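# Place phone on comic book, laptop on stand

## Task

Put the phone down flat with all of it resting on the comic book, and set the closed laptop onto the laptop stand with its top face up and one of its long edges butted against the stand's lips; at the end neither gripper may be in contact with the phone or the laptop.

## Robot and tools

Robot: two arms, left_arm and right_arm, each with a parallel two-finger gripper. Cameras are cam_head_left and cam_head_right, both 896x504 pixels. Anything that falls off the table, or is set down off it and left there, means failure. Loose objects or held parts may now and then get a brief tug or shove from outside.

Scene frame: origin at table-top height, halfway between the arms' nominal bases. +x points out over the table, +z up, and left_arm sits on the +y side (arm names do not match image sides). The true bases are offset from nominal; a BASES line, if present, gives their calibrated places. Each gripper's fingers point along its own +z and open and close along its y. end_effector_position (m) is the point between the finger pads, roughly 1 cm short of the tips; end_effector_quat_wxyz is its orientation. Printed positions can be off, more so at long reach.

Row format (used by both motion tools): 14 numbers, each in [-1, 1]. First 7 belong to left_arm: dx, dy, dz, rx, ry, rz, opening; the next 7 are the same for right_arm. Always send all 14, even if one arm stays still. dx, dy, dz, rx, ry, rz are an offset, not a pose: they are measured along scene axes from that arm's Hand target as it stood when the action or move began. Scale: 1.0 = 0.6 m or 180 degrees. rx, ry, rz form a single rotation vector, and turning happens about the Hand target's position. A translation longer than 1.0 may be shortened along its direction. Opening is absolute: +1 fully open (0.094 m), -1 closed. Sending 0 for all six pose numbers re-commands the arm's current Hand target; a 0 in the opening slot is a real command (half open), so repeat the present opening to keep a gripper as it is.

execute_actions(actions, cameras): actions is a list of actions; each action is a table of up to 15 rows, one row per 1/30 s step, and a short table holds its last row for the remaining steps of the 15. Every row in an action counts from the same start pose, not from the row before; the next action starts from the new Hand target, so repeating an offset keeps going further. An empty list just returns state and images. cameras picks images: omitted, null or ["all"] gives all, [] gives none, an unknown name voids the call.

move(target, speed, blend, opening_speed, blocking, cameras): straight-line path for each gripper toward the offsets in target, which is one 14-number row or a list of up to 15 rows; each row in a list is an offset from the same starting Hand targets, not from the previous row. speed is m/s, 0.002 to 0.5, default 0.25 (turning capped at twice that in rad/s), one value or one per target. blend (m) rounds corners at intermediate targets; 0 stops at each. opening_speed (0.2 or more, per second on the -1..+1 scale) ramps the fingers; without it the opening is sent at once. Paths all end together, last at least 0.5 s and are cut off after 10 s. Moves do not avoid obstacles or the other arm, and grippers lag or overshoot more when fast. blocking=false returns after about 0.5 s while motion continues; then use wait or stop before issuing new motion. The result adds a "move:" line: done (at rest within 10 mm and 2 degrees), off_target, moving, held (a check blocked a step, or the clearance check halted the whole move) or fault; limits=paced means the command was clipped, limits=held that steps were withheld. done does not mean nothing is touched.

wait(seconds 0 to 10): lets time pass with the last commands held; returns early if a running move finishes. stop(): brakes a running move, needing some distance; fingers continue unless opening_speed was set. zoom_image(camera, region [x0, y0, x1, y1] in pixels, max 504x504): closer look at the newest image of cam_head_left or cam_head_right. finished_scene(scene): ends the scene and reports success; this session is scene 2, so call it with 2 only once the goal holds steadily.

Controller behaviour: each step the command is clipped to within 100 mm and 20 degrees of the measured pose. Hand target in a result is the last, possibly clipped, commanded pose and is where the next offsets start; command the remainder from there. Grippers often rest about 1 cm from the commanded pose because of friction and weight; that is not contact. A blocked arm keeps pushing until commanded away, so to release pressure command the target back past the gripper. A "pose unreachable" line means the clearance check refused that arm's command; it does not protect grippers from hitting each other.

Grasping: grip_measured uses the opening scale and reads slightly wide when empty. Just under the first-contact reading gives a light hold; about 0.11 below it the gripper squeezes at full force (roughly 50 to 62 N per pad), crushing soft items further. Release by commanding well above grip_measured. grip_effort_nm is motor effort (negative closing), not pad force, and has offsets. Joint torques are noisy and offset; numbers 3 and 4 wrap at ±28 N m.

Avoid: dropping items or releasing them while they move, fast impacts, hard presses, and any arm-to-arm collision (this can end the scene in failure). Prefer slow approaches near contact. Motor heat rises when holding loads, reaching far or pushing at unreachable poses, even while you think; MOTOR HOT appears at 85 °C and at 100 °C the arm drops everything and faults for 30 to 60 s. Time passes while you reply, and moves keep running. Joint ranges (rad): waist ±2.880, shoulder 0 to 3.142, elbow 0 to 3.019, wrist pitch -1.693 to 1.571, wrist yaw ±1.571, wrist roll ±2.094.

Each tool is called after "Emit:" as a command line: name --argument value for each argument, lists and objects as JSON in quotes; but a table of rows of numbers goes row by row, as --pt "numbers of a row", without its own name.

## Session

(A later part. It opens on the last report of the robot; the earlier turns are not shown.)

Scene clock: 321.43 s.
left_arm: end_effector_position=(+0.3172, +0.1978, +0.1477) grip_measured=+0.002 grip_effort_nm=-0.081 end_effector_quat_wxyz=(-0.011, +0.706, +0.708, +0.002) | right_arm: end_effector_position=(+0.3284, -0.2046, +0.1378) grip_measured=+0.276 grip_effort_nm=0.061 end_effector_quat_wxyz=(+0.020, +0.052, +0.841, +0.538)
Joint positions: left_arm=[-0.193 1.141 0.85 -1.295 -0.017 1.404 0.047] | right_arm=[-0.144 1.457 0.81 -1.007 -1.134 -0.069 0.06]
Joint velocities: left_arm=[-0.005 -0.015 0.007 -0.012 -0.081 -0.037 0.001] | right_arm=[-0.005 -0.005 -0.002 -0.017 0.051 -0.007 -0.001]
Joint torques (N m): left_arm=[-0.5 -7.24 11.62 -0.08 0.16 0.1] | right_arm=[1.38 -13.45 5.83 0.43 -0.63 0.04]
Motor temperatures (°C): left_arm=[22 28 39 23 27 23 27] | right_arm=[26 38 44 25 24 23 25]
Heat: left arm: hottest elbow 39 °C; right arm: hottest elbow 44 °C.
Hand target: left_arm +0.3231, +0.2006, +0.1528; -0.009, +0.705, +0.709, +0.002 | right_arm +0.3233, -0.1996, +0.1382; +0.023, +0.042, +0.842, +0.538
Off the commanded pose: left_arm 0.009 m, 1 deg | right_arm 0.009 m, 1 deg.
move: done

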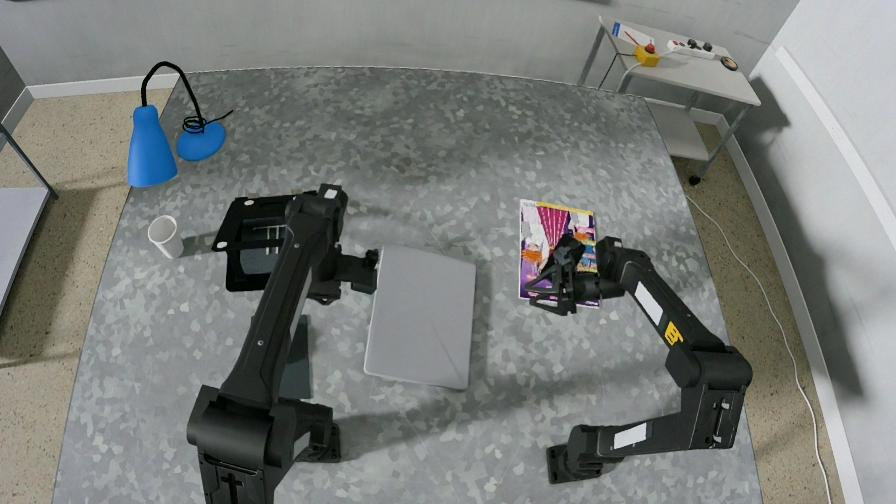

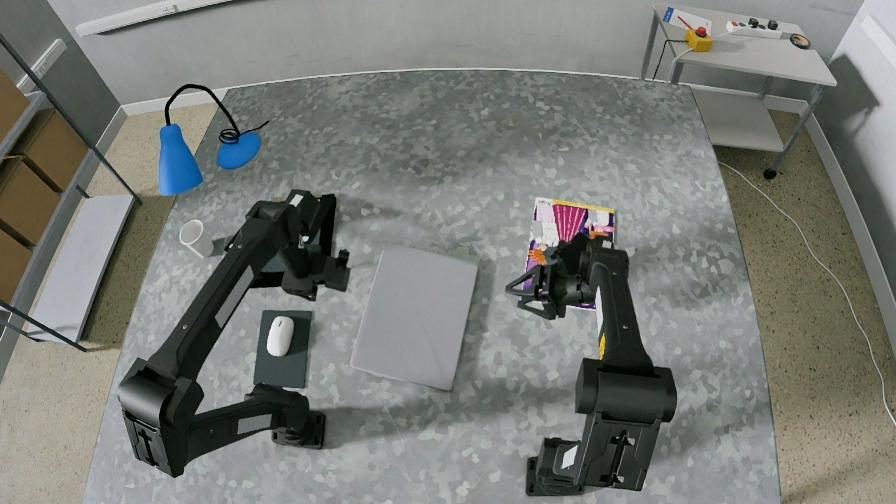

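Emit:
move --target '[-0.01,-0.02,-0.205,0,0,0,0,-0.03,0.083,-0.18,0,0,0,-0.149]' --speed 0.15

Emit:
zoom_image --camera "cam_head_right" --region '[320, 220, 600, 400]'

Emit:
zoom_image --camera "cam_head_left" --region '[300, 220, 580, 400]'

Scene clock: 331.97 s.
left_arm: end_effector_position=(+0.3174, +0.1924, +0.0353) grip_measured=+0.002 grip_effort_nm=-0.085 end_effector_quat_wxyz=(-0.007, +0.703, +0.711, +0.005) | right_arm: end_effector_position=(+0.3098, -0.1551, +0.0405) grip_measured=-0.148 grip_effort_nm=-0.085 end_effector_quat_wxyz=(+0.036, +0.036, +0.841, +0.539)
Joint positions: left_arm=[-0.211 1.305 0.65 -0.922 -0.016 1.378 0.047] | right_arm=[0 1.598 0.589 -0.317 -1.128 0.246 0.04]
Joint velocities: left_arm=[0.005 0.005 -0.012 0.002 -0.007 -0.037 0] | right_arm=[0.005 -0.005 -0.012 -0.002 -0.066 -0.051 0.001]
Joint torques (N m): left_arm=[-2.08 -7.65 7.43 0.68 0.17 -0.09] | right_arm=[1.44 -10.52 4.07 0.96 -0.45 0.11]
Motor temperatures (°C): left_arm=[22 28 39 23 27 23 27] | right_arm=[26 39 43 25 24 23 25]
Heat: left arm: hottest elbow 39 °C; right arm: hottest elbow 43 °C.
Hand target: left_arm +0.3153, +0.1879, +0.0305; -0.009, +0.705, +0.709, +0.002 | right_arm +0.3021, -0.1507, +0.0302; +0.021, +0.041, +0.842, +0.538
Off the commanded pose: left_arm 0.007 m, 0 deg | right_arm 0.012 m, 2 deg.
move: off_target (right_arm)

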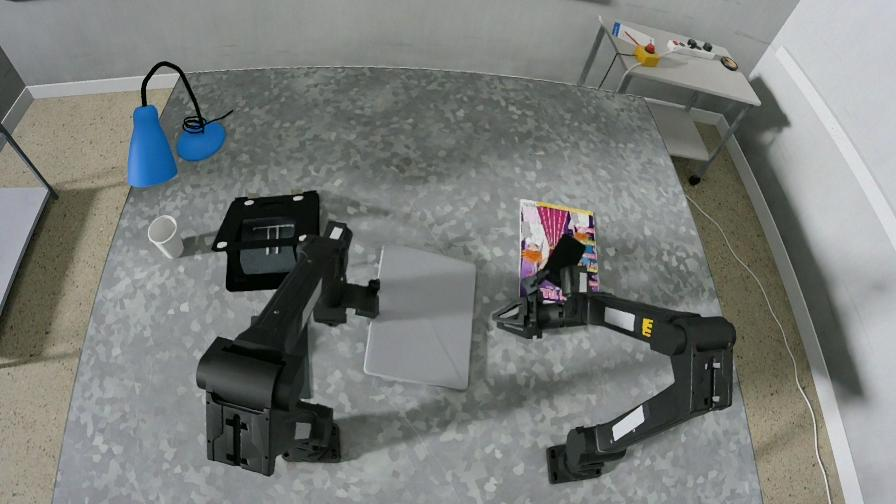

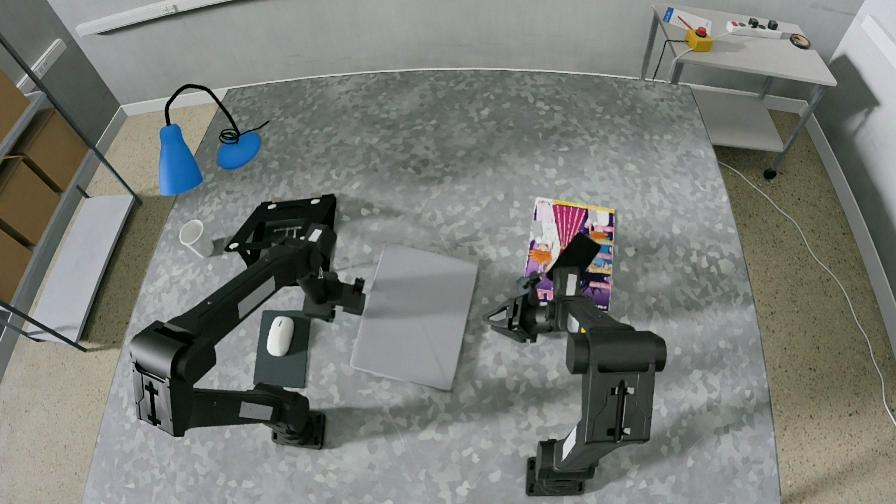

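Scaled by 1.800.

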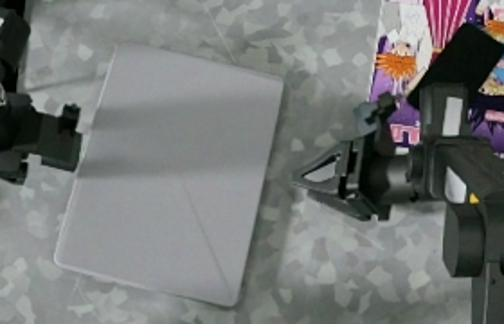

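Scaled by 1.800.

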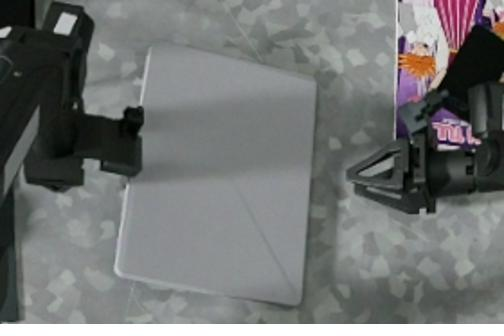

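Emit:
move --target '[0,0,0,0,0,0,0,0,0.01,-0.035,0,0,0,-0.149]' --speed 0.08

Emit:
zoom_image --camera "cam_head_right" --region '[420, 260, 580, 360]'

Scene clock: 336.53 s.
left_arm: end_effector_position=(+0.3175, +0.1924, +0.0353) grip_measured=+0.002 grip_effort_nm=-0.081 end_effector_quat_wxyz=(-0.007, +0.703, +0.711, +0.005) | right_arm: end_effector_position=(+0.3129, -0.1489, +0.0279) grip_measured=-0.148 grip_effort_nm=-0.056 end_effector_quat_wxyz=(+0.042, +0.032, +0.838, +0.544)
Joint positions: left_arm=[-0.211 1.305 0.65 -0.922 -0.016 1.378 0.047] | right_arm=[0.017 1.646 0.577 -0.204 -1.133 0.288 0.04]
Joint velocities: left_arm=[-0.005 0.005 -0.002 0.002 -0.037 -0.037 0.001] | right_arm=[-0.015 0.005 -0.002 -0.002 -0.066 -0.066 0]
Joint torques (N m): left_arm=[-2.02 -8.12 7.32 0.65 0.17 -0.1] | right_arm=[1.49 -9.35 3.4 1.09 -0.11 0.07]
Motor temperatures (°C): left_arm=[22 28 39 23 27 23 27] | right_arm=[26 38 43 25 24 23 25]
Heat: left arm: hottest elbow 39 °C; right arm: hottest elbow 43 °C.
Hand target: left_arm +0.3153, +0.1879, +0.0305; -0.008, +0.705, +0.709, +0.002 | right_arm +0.3018, -0.1450, +0.0093; +0.021, +0.041, +0.842, +0.538
Off the commanded pose: left_arm 0.007 m, 0 deg | right_arm 0.022 m, 3 deg.
move: off_target (right_arm)

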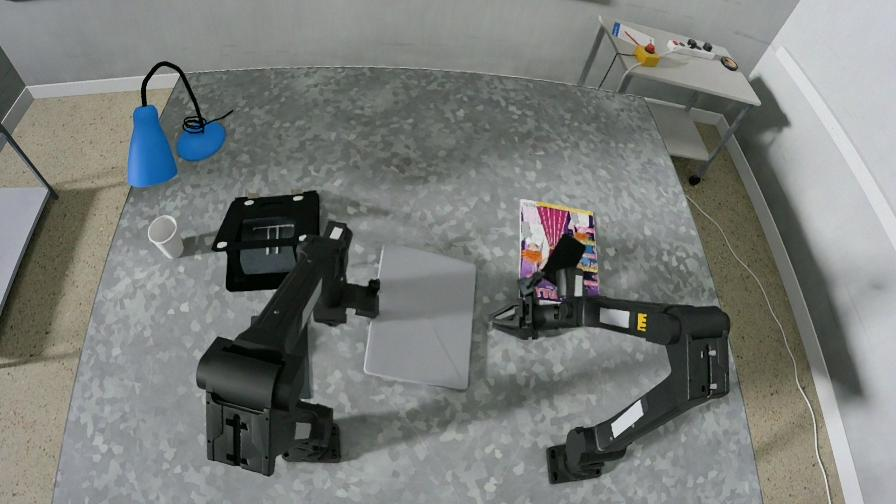

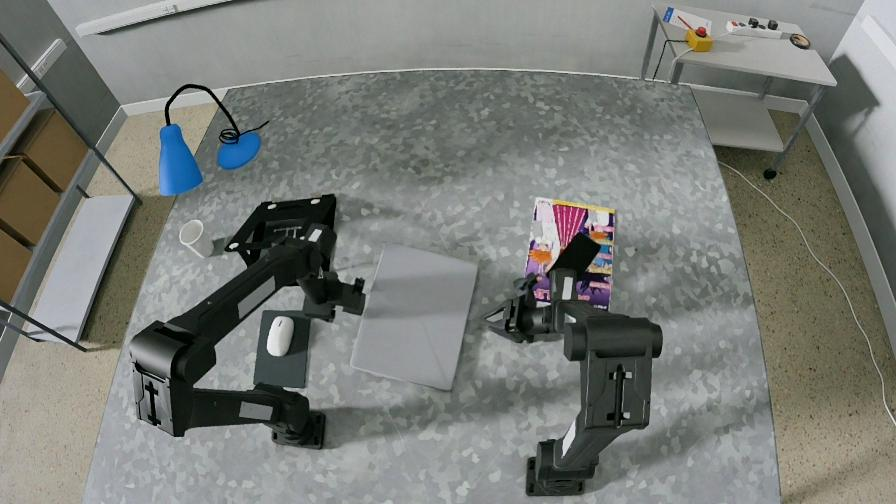

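Scaled by 3.150.

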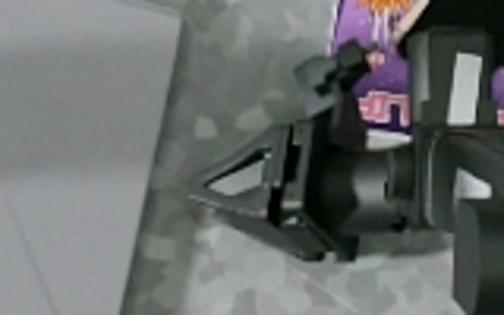

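Emit:
execute_actions --actions '[]'

Scene clock: 351.47 s.
left_arm: end_effector_position=(+0.3175, +0.1924, +0.0353) grip_measured=+0.002 grip_effort_nm=-0.081 end_effector_quat_wxyz=(-0.007, +0.703, +0.711, +0.005) | right_arm: end_effector_position=(+0.3129, -0.1489, +0.0279) grip_measured=-0.148 grip_effort_nm=-0.056 end_effector_quat_wxyz=(+0.042, +0.032, +0.838, +0.544)
Joint positions: left_arm=[-0.211 1.305 0.65 -0.922 -0.016 1.378 0.047] | right_arm=[0.017 1.646 0.577 -0.204 -1.133 0.289 0.04]
Joint velocities: left_arm=[-0.015 0.005 0.002 0.007 -0.022 -0.022 0] | right_arm=[-0.015 -0.005 0.002 -0.002 0.007 -0.022 0]
Joint torques (N m): left_arm=[-2.67 -7.3 7.39 0.66 0.16 -0.1] | right_arm=[1.44 -9.35 3.41 1.06 -0.11 0.13]
Motor temperatures (°C): left_arm=[22 28 38 23 27 23 27] | right_arm=[26 38 42 25 24 23 25]
Heat: left arm: hottest elbow 38 °C; right arm: hottest elbow 42 °C.
Hand target: left_arm +0.3153, +0.1879, +0.0305; -0.008, +0.705, +0.709, +0.002 | right_arm +0.3017, -0.1450, +0.0093; +0.021, +0.041, +0.842, +0.538
Tool commands: left_gripper/opening=+0.0 right_gripper/opening=-0.149
Off the commanded pose: left_arm 0.007 m, 0 deg | right_arm 0.022 m, 3 deg.

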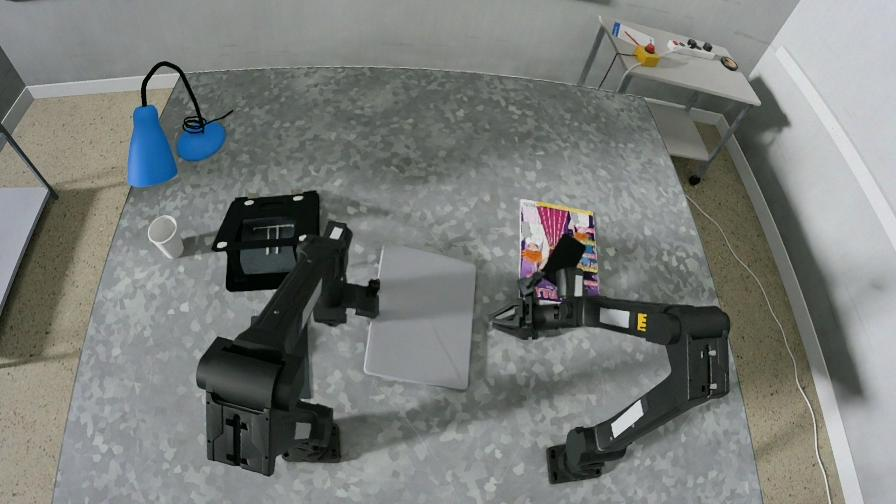

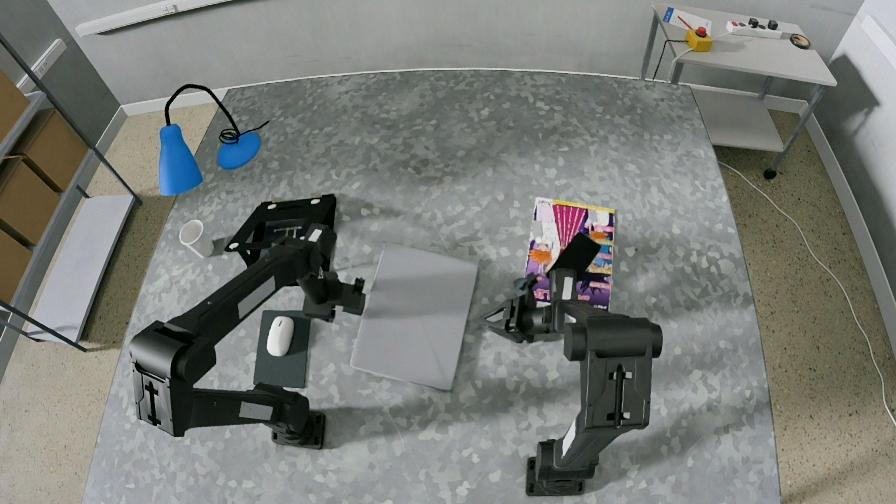

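Emit:
move --target '[0,0,0,0,0,0,0,0.008,0.075,0.003,0,0,0,-0.149]' --speed 0.05

Emit:
zoom_image --camera "cam_head_left" --region '[330, 220, 610, 400]'

Emit:
zoom_image --camera "cam_head_right" --region '[330, 220, 610, 400]'

Scene clock: 358.47 s.
left_arm: end_effector_position=(+0.3175, +0.1924, +0.0353) grip_measured=+0.002 grip_effort_nm=-0.081 end_effector_quat_wxyz=(-0.007, +0.703, +0.711, +0.005) | right_arm: end_effector_position=(+0.3184, -0.1036, +0.0287) grip_measured=-0.148 grip_effort_nm=-0.051 end_effector_quat_wxyz=(+0.041, +0.030, +0.838, +0.544)
Joint positions: left_arm=[-0.211 1.305 0.65 -0.922 -0.016 1.377 0.047] | right_arm=[0.152 1.656 0.557 0.069 -1.078 0.558 0.04]
Joint velocities: left_arm=[-0.005 -0.005 -0.012 -0.017 0.007 0.037 0.001] | right_arm=[-0.005 -0.005 -0.002 0.002 0.022 -0.022 0]
Joint torques (N m): left_arm=[-1.32 -6.95 7.34 0.57 0.14 -0.08] | right_arm=[1.61 -9.82 3.48 1.32 -0.16 0.15]
Motor temperatures (°C): left_arm=[22 27 38 23 27 23 27] | right_arm=[26 38 41 25 24 23 25]
Heat: left arm: hottest elbow 38 °C; right arm: hottest elbow 41 °C.
Hand target: left_arm +0.3153, +0.1879, +0.0305; -0.008, +0.705, +0.709, +0.002 | right_arm +0.3063, -0.1000, +0.0104; +0.020, +0.040, +0.842, +0.537
Off the commanded pose: left_arm 0.007 m, 0 deg | right_arm 0.022 m, 3 deg.
move: off_target (right_arm)

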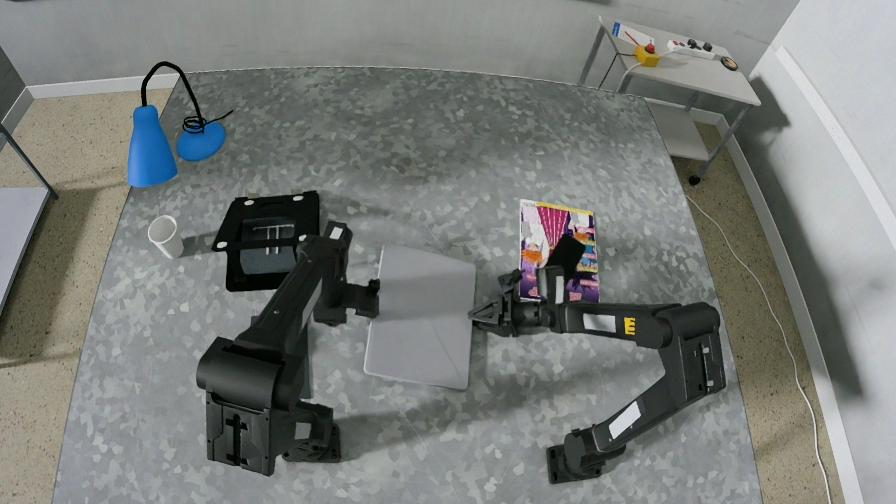

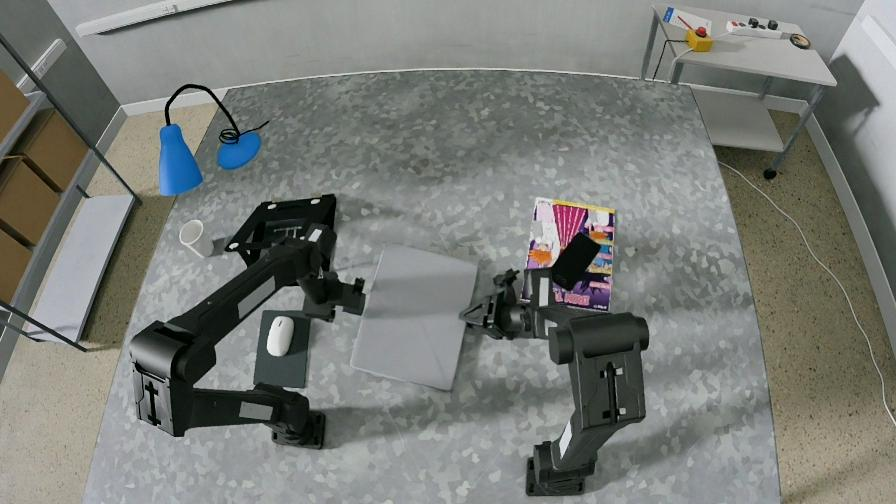

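Scaled by 1.800.

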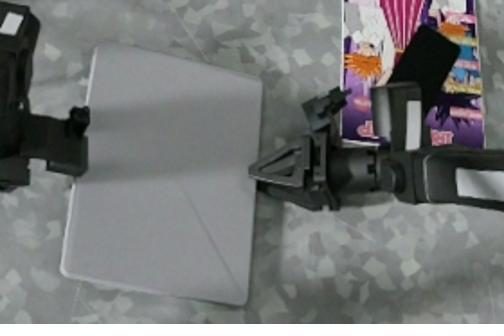

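Scaled by 1.800.

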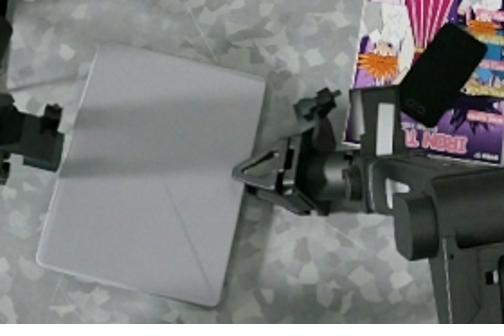

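Emit:
move --target '[0,0,0,0,0,0,0,0.005,0.045,-0.003,0,0,0,-0.149]' --speed 0.04

Emit:
zoom_image --camera "cam_head_left" --region '[330, 220, 610, 400]'

Emit:
zoom_image --camera "cam_head_right" --region '[330, 220, 610, 400]'

Scene clock: 361.87 s.
left_arm: end_effector_position=(+0.3175, +0.1924, +0.0353) grip_measured=+0.002 grip_effort_nm=-0.085 end_effector_quat_wxyz=(-0.007, +0.703, +0.711, +0.005) | right_arm: end_effector_position=(+0.3227, -0.0841, +0.0287) grip_measured=-0.148 grip_effort_nm=-0.051 end_effector_quat_wxyz=(+0.045, +0.038, +0.837, +0.544)
Joint positions: left_arm=[-0.211 1.305 0.65 -0.922 -0.016 1.377 0.047] | right_arm=[0.209 1.67 0.552 0.197 -1.038 0.686 0.04]
Joint velocities: left_arm=[-0.005 0.005 0.002 -0.007 0.007 0.081 0.001] | right_arm=[-0.005 0.015 0.022 0.007 0.007 -0.007 0]
Joint torques (N m): left_arm=[-2.49 -8.06 7.36 0.64 0.15 -0.08] | right_arm=[2.96 -9.17 4.03 1.51 -0.13 0.15]
Motor temperatures (°C): left_arm=[22 27 38 23 27 23 27] | right_arm=[26 37 41 25 24 23 25]
Heat: left arm: hottest elbow 38 °C; right arm: hottest elbow 41 °C.
Hand target: left_arm +0.3153, +0.1879, +0.0305; -0.008, +0.705, +0.709, +0.002 | right_arm +0.3092, -0.0731, +0.0082; +0.019, +0.039, +0.842, +0.537
Off the commanded pose: left_arm 0.007 m, 0 deg | right_arm 0.027 m, 3 deg.
move: off_target (right_arm)

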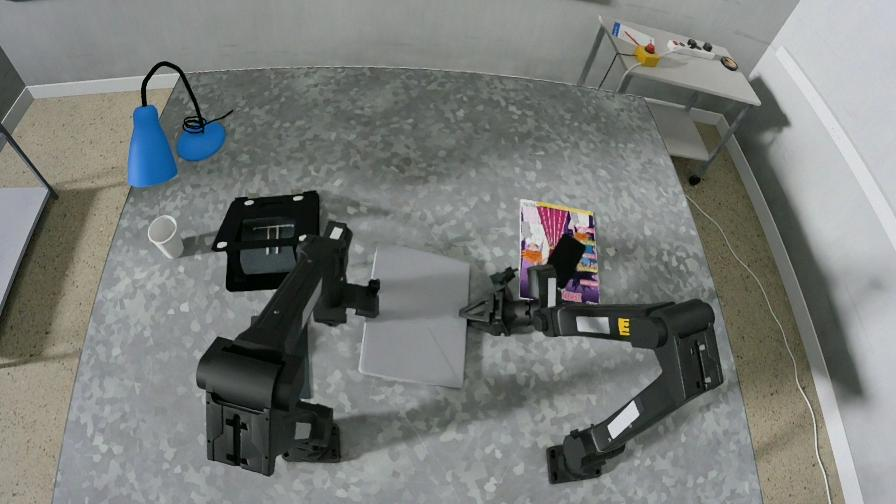

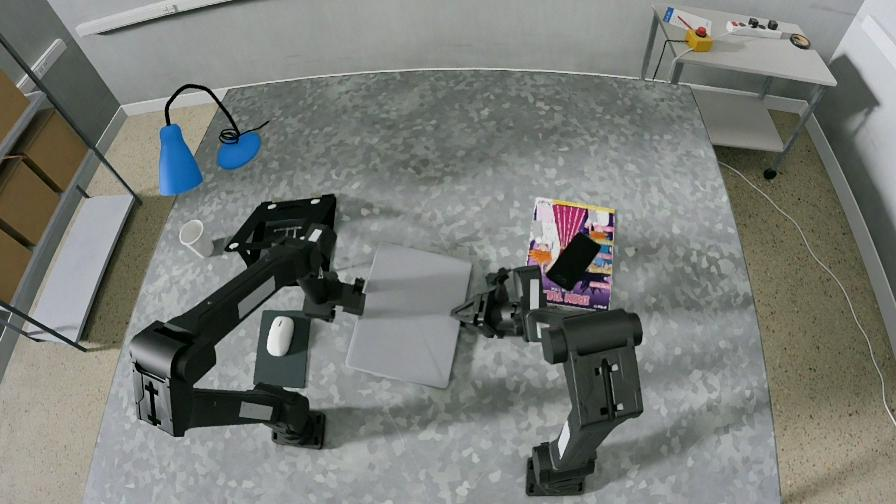

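Scaled by 1.800.

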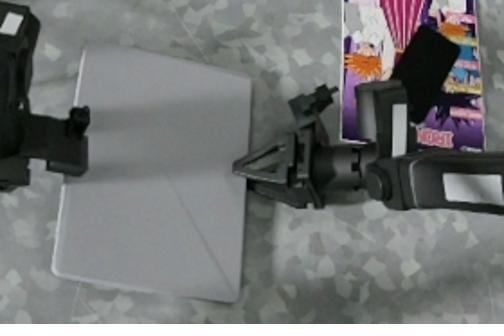

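Scaled by 1.800.

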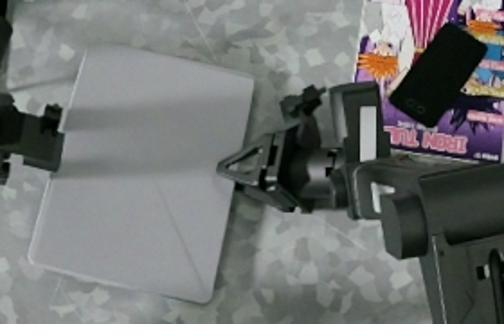

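Emit:
move --target '[0,0,0,0,0,0,0,0.003,0.045,-0.003,0,0,0,-0.149]' --speed 0.04

Emit:
zoom_image --camera "cam_head_left" --region '[330, 220, 610, 400]'

Emit:
zoom_image --camera "cam_head_right" --region '[330, 220, 610, 400]'

Scene clock: 371.67 s.
left_arm: end_effector_position=(+0.3175, +0.1924, +0.0353) grip_measured=+0.002 grip_effort_nm=-0.085 end_effector_quat_wxyz=(-0.007, +0.703, +0.711, +0.005) | right_arm: end_effector_position=(+0.3235, -0.0598, +0.0283) grip_measured=-0.148 grip_effort_nm=-0.061 end_effector_quat_wxyz=(+0.048, +0.039, +0.836, +0.545)
Joint positions: left_arm=[-0.211 1.305 0.65 -0.922 -0.016 1.377 0.047] | right_arm=[0.278 1.689 0.552 0.312 -0.992 0.793 0.04]
Joint velocities: left_arm=[-0.005 -0.024 0.002 0.012 -0.022 -0.051 0] | right_arm=[-0.015 -0.005 -0.002 0.002 -0.007 0.037 0]
Joint torques (N m): left_arm=[-2.43 -7.82 7.5 0.75 0.17 -0.06] | right_arm=[3.37 -8.82 4.74 1.43 -0.09 0.17]
Motor temperatures (°C): left_arm=[22 27 37 23 27 23 27] | right_arm=[26 37 41 25 24 23 25]
Heat: left arm: hottest elbow 37 °C; right arm: hottest elbow 41 °C.
Hand target: left_arm +0.3153, +0.1879, +0.0305; -0.008, +0.705, +0.709, +0.002 | right_arm +0.3111, -0.0462, +0.0058; +0.018, +0.039, +0.843, +0.537
Off the commanded pose: left_arm 0.007 m, 0 deg | right_arm 0.029 m, 4 deg.
move: off_target (right_arm)

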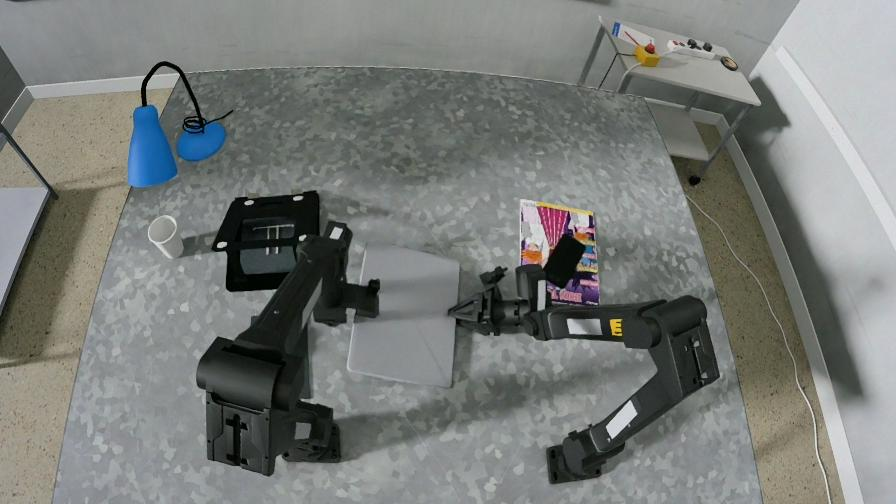

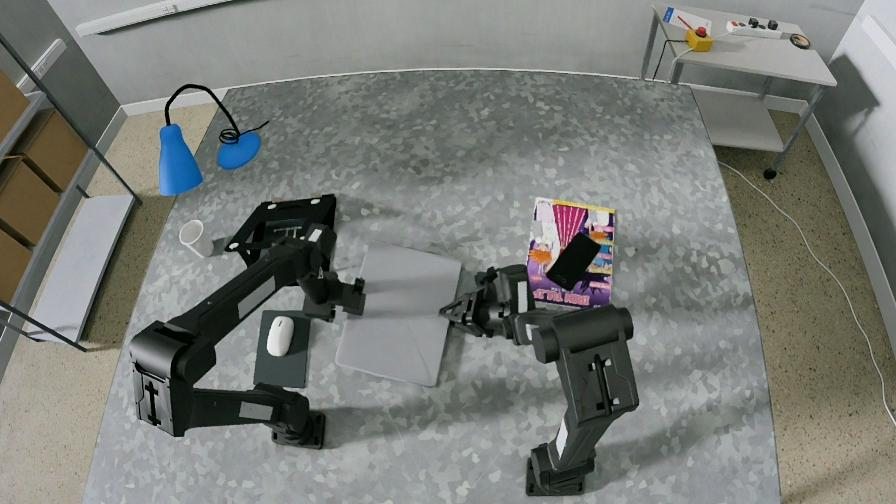

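Scaled by 1.800.

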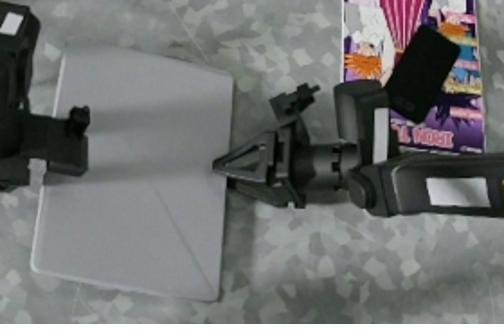

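Scaled by 1.800.

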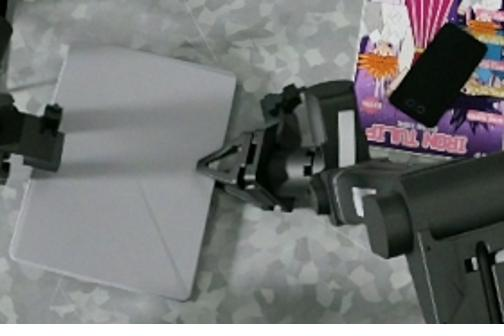

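Emit:
move --pt "0 0 0.09 0 0 0 0 0 0 0 0 0 0 -0.149" --pt "0 0.115 0.08 0 0 0 0 0 0 0 0 0 0 -0.149" --pt "0 0.115 -0.04 0 0 0 0 0 0 0 0 0 0 -0.149" --speed '[0.15,0.15,0.06]' --blend 0.02

Emit:
zoom_image --camera "cam_head_right" --region '[270, 220, 550, 400]'

Scene clock: 379.10 s.
left_arm: end_effector_position=(+0.3181, +0.2534, +0.0114) grip_measured=+0.002 grip_effort_nm=-0.081 end_effector_quat_wxyz=(-0.008, +0.706, +0.708, +0.006) | right_arm: end_effector_position=(+0.3235, -0.0598, +0.0283) grip_measured=-0.148 grip_effort_nm=-0.056 end_effector_quat_wxyz=(+0.048, +0.039, +0.836, +0.545)
Joint positions: left_arm=[-0.001 1.348 0.608 -0.833 -0.02 1.596 0.047] | right_arm=[0.278 1.689 0.552 0.312 -0.992 0.794 0.04]
Joint velocities: left_arm=[-0.005 -0.015 -0.002 -0.002 -0.007 0.037 -0.001] | right_arm=[-0.024 -0.015 -0.017 -0.012 -0.037 0.007 -0.001]
Joint torques (N m): left_arm=[-0.38 -8.29 6.46 0.62 0.16 0.15] | right_arm=[3.37 -8.82 4.72 1.32 -0.1 0.14]
Motor temperatures (°C): left_arm=[22 27 37 23 27 23 26] | right_arm=[26 37 41 25 24 23 25]
Heat: left arm: hottest elbow 37 °C; right arm: hottest elbow 41 °C.
Hand target: left_arm +0.3155, +0.2567, +0.0062; -0.010, +0.705, +0.709, +0.002 | right_arm +0.3110, -0.0462, +0.0058; +0.018, +0.039, +0.843, +0.537
Off the commanded pose: left_arm 0.007 m, 0 deg | right_arm 0.029 m, 4 deg.
move: off_target (right_arm)

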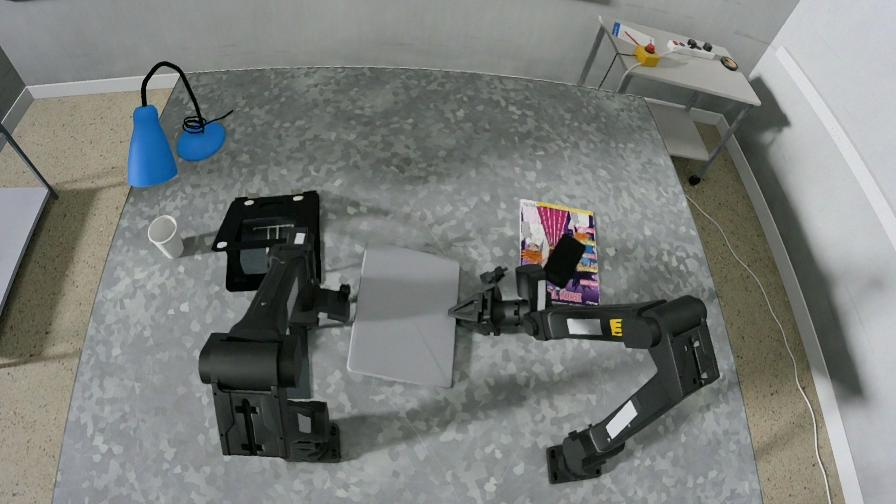

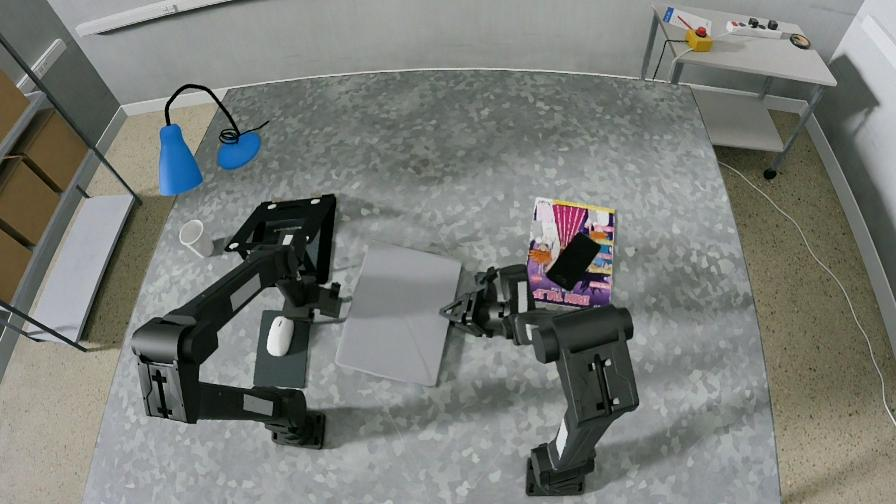

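Scaled by 1.800.

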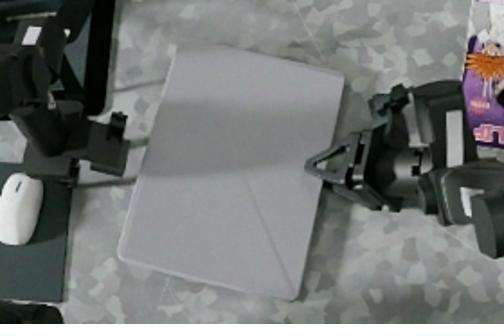

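Emit:
move --target '[0,-0.05,0.01,0,0,0,0,0,0,0,0,0,0,-0.149]' --speed 0.05

Emit:
zoom_image --camera "cam_head_right" --region '[270, 220, 550, 400]'

Emit:
zoom_image --camera "cam_head_left" --region '[270, 220, 550, 400]'

Scene clock: 382.77 s.
left_arm: end_effector_position=(+0.3173, +0.2312, +0.0114) grip_measured=+0.002 grip_effort_nm=-0.081 end_effector_quat_wxyz=(-0.008, +0.704, +0.711, +0.004) | right_arm: end_effector_position=(+0.3235, -0.0598, +0.0283) grip_measured=-0.148 grip_effort_nm=-0.051 end_effector_quat_wxyz=(+0.048, +0.039, +0.836, +0.545)
Joint positions: left_arm=[-0.077 1.348 0.608 -0.837 -0.017 1.512 0.047] | right_arm=[0.278 1.689 0.552 0.312 -0.992 0.794 0.04]
Joint velocities: left_arm=[-0.005 -0.015 -0.002 -0.007 0.007 0.037 0.001] | right_arm=[-0.005 0.005 0.012 0.002 -0.022 -0.007 0]
Joint torques (N m): left_arm=[-2.32 -9.47 7.49 -0.02 0.15 -0.13] | right_arm=[3.31 -8.76 4.72 1.33 -0.1 0.14]
Motor temperatures (°C): left_arm=[22 27 37 23 27 23 26] | right_arm=[26 37 40 25 24 23 25]
Heat: left arm: hottest elbow 37 °C; right arm: hottest elbow 40 °C.
Hand target: left_arm +0.3154, +0.2267, +0.0124; -0.009, +0.705, +0.709, +0.002 | right_arm +0.3110, -0.0462, +0.0058; +0.018, +0.039, +0.843, +0.537
Off the commanded pose: left_arm 0.005 m, 0 deg | right_arm 0.029 m, 4 deg.
move: off_target (right_arm)

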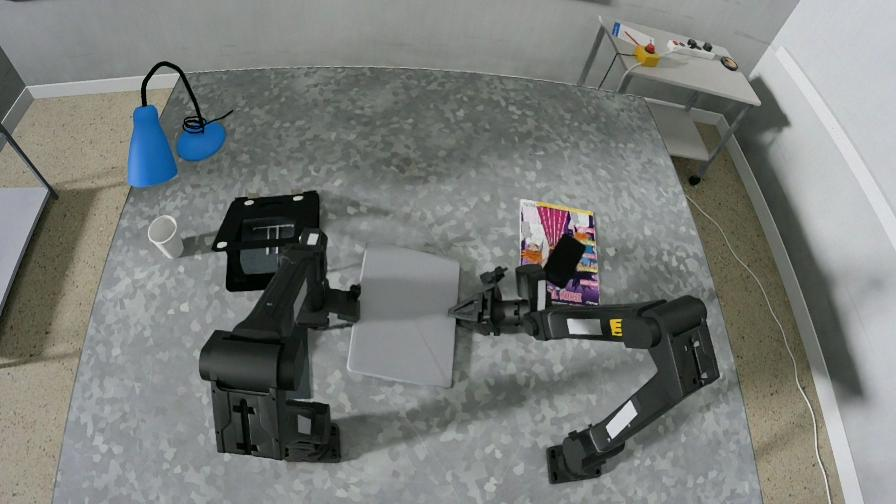

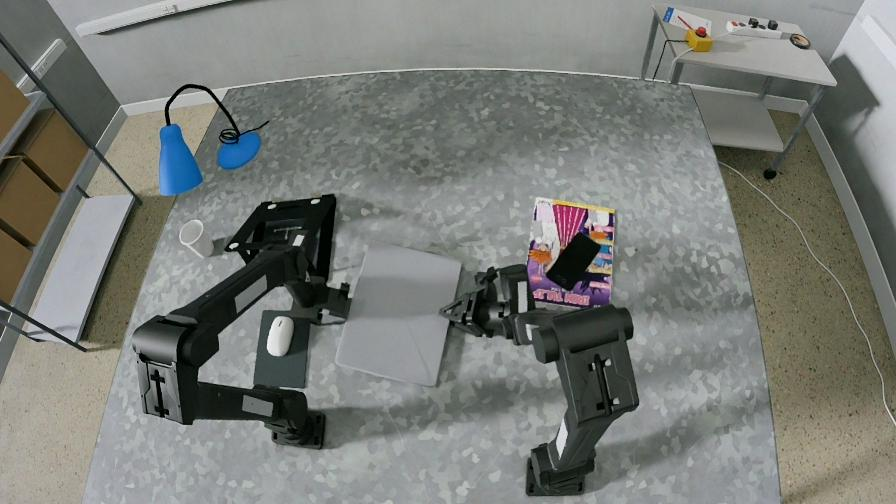

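Scaled by 1.800.

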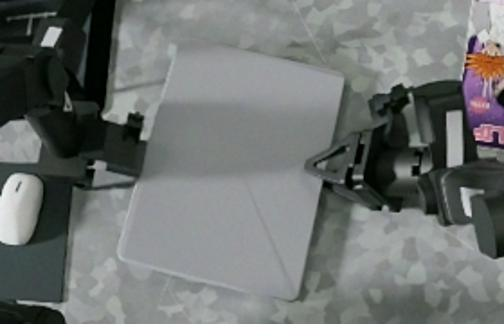

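Scaled by 1.800.

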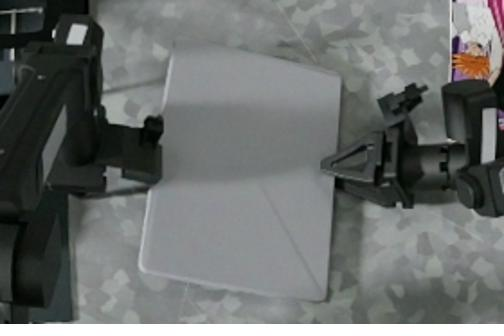

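Emit:
move --target '[0,-0.01,0,0,0,0,0,0,0.065,-0.005,0,0,0,-0.149]' --speed 0.05

Emit:
zoom_image --camera "cam_head_right" --region '[270, 220, 550, 400]'

Emit:
zoom_image --camera "cam_head_left" --region '[270, 220, 550, 400]'

Scene clock: 386.73 s.
left_arm: end_effector_position=(+0.3170, +0.2254, +0.0114) grip_measured=+0.002 grip_effort_nm=-0.085 end_effector_quat_wxyz=(-0.008, +0.703, +0.711, +0.004) | right_arm: end_effector_position=(+0.3202, -0.0240, +0.0280) grip_measured=-0.148 grip_effort_nm=-0.037 end_effector_quat_wxyz=(+0.048, +0.039, +0.835, +0.547)
Joint positions: left_arm=[-0.098 1.348 0.608 -0.837 -0.017 1.491 0.047] | right_arm=[0.377 1.718 0.558 0.442 -0.924 0.92 0.04]
Joint velocities: left_arm=[-0.005 0.005 0.002 -0.007 0.022 -0.037 0.001] | right_arm=[-0.005 -0.024 0.002 0.007 -0.022 -0.037 0]
Joint torques (N m): left_arm=[-2.32 -9 7.6 0.08 0.15 -0.11] | right_arm=[3.6 -8.12 5.93 1.14 0.04 0.12]
Motor temperatures (°C): left_arm=[22 27 37 23 27 23 26] | right_arm=[26 37 40 25 24 23 25]
Heat: left arm: hottest elbow 37 °C; right arm: hottest elbow 40 °C.
Hand target: left_arm +0.3154, +0.2208, +0.0124; -0.009, +0.705, +0.709, +0.002 | right_arm +0.3114, -0.0074, +0.0023; +0.018, +0.039, +0.843, +0.536
Off the commanded pose: left_arm 0.005 m, 0 deg | right_arm 0.032 m, 4 deg.
move: off_target (right_arm)

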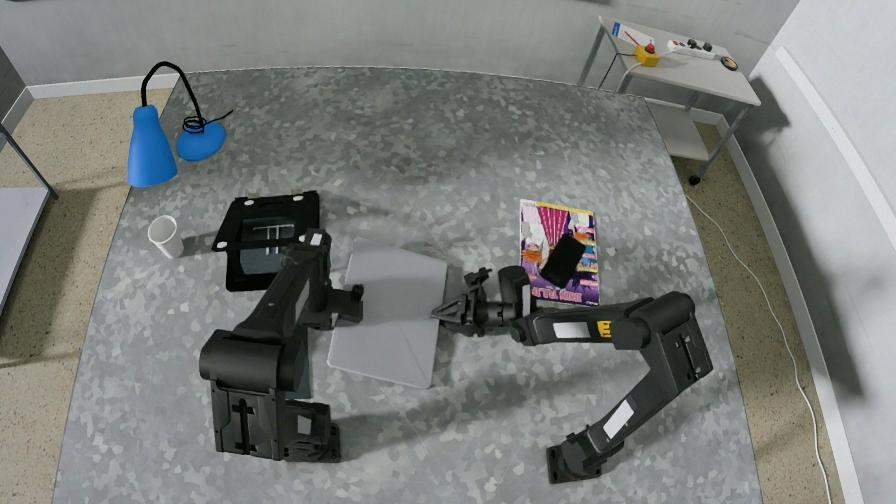

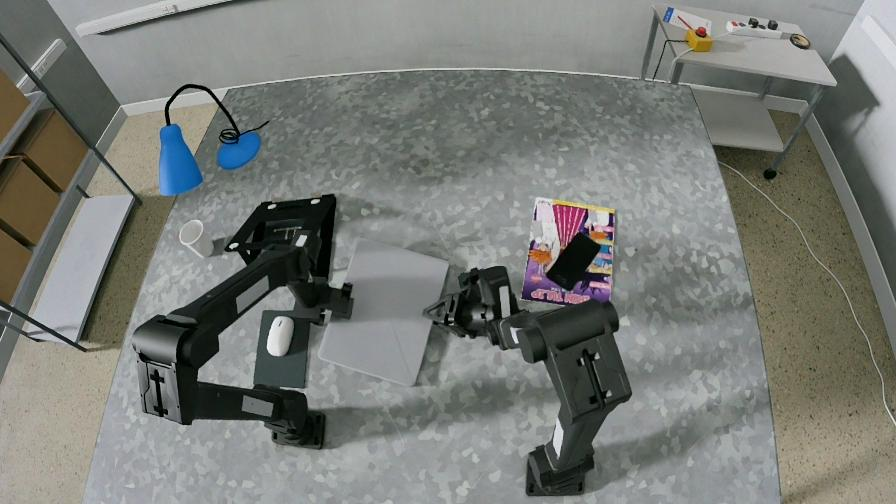

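Scaled by 1.800.

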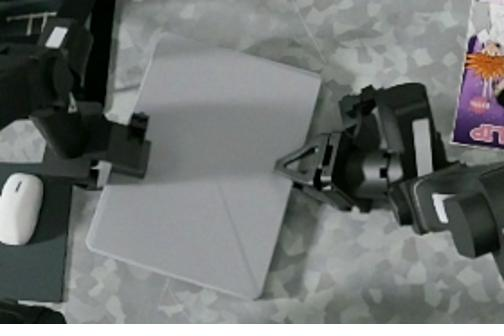

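Scaled by 1.800.

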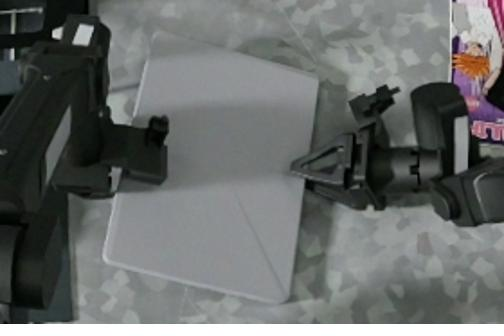

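Emit:
move --target '[0,0,0,0,0,0,0,0,0.05,0.0,0,0,0,-0.149]' --speed 0.05

Emit:
zoom_image --camera "cam_head_right" --region '[270, 220, 550, 400]'

Emit:
zoom_image --camera "cam_head_left" --region '[270, 220, 550, 400]'

Scene clock: 395.63 s.
left_arm: end_effector_position=(+0.3155, +0.2280, +0.0115) grip_measured=+0.002 grip_effort_nm=-0.081 end_effector_quat_wxyz=(-0.016, +0.707, +0.707, +0.008) | right_arm: end_effector_position=(+0.3217, -0.0079, +0.0281) grip_measured=-0.148 grip_effort_nm=-0.037 end_effector_quat_wxyz=(+0.052, +0.052, +0.835, +0.545)
Joint positions: left_arm=[-0.098 1.348 0.608 -0.844 -0.032 1.5 0.047] | right_arm=[0.423 1.729 0.564 0.496 -0.868 0.995 0.04]
Joint velocities: left_arm=[-0.015 0.005 0.007 0.002 0.007 0.007 0] | right_arm=[-0.005 -0.015 -0.002 -0.007 0.022 0.022 0]
Joint torques (N m): left_arm=[-2.61 -8.88 7.43 0.16 0.68 -0.16] | right_arm=[5.42 -7.41 7.31 1.16 -0.03 0.16]
Motor temperatures (°C): left_arm=[22 27 38 23 27 23 26] | right_arm=[26 36 40 25 24 23 25]
Heat: left arm: hottest elbow 38 °C; right arm: hottest elbow 40 °C.
Hand target: left_arm +0.3153, +0.2207, +0.0124; -0.009, +0.705, +0.709, +0.002 | right_arm +0.3116, +0.0227, +0.0018; +0.018, +0.039, +0.843, +0.536
Off the commanded pose: left_arm 0.007 m, 1 deg | right_arm 0.041 m, 4 deg.
move: off_target (right_arm)

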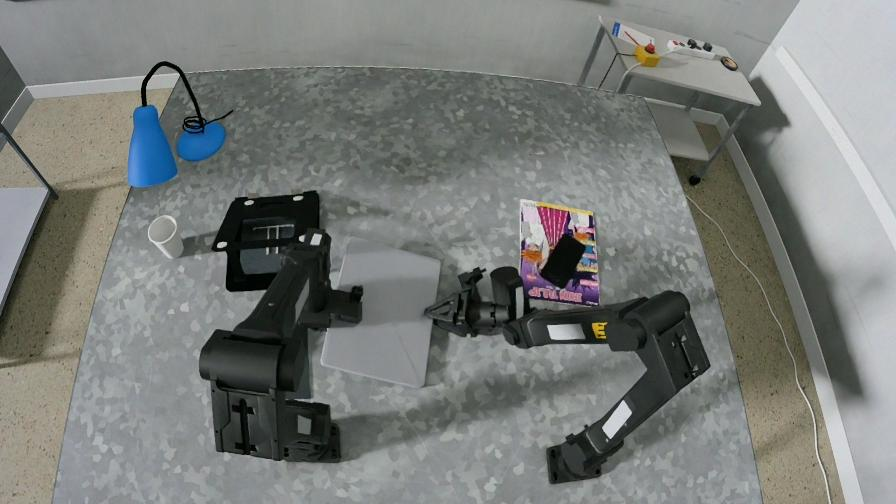

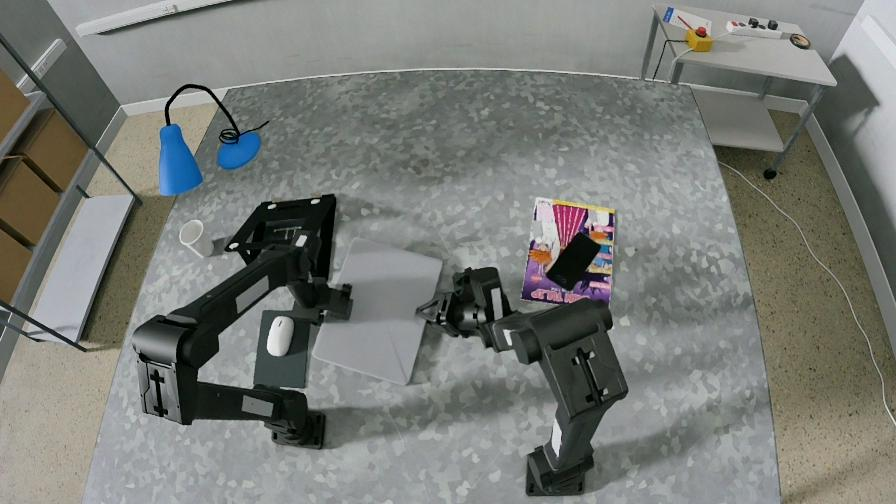

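Scaled by 1.800.

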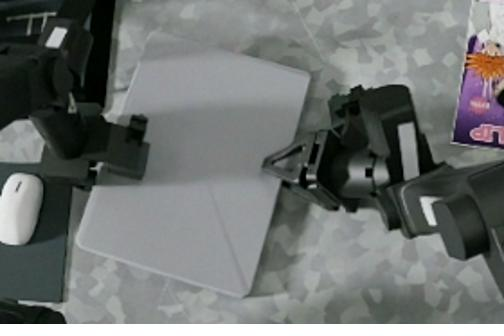

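Scaled by 1.800.

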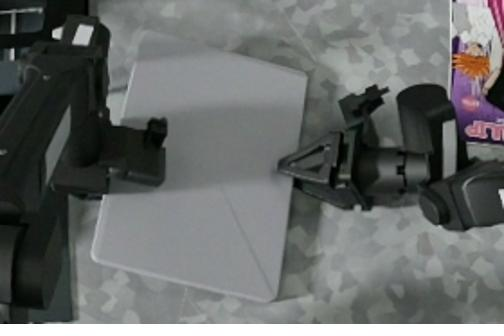

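Emit:
zoom_image --camera "cam_head_left" --region '[410, 270, 500, 350]'

Emit:
zoom_image --camera "cam_head_right" --region '[400, 270, 490, 350]'

Emit:
zoom_image --camera "cam_head_left" --region '[300, 270, 390, 350]'

Scaled by 5.600.

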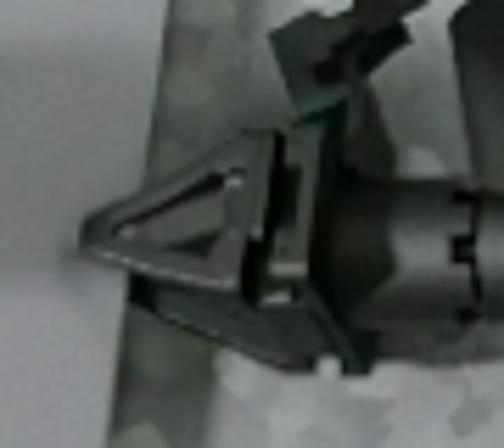

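Scaled by 5.600.

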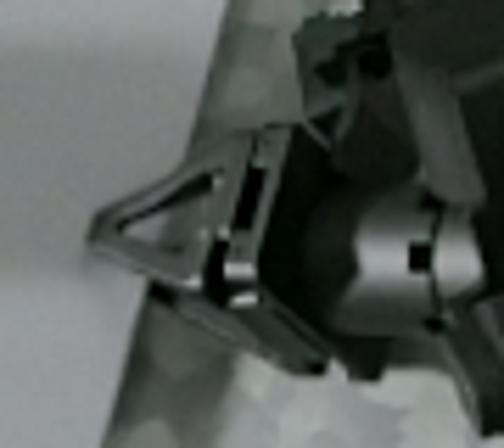

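Scaled by 5.600.

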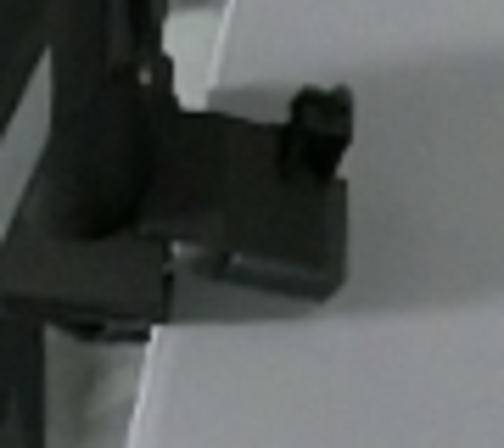

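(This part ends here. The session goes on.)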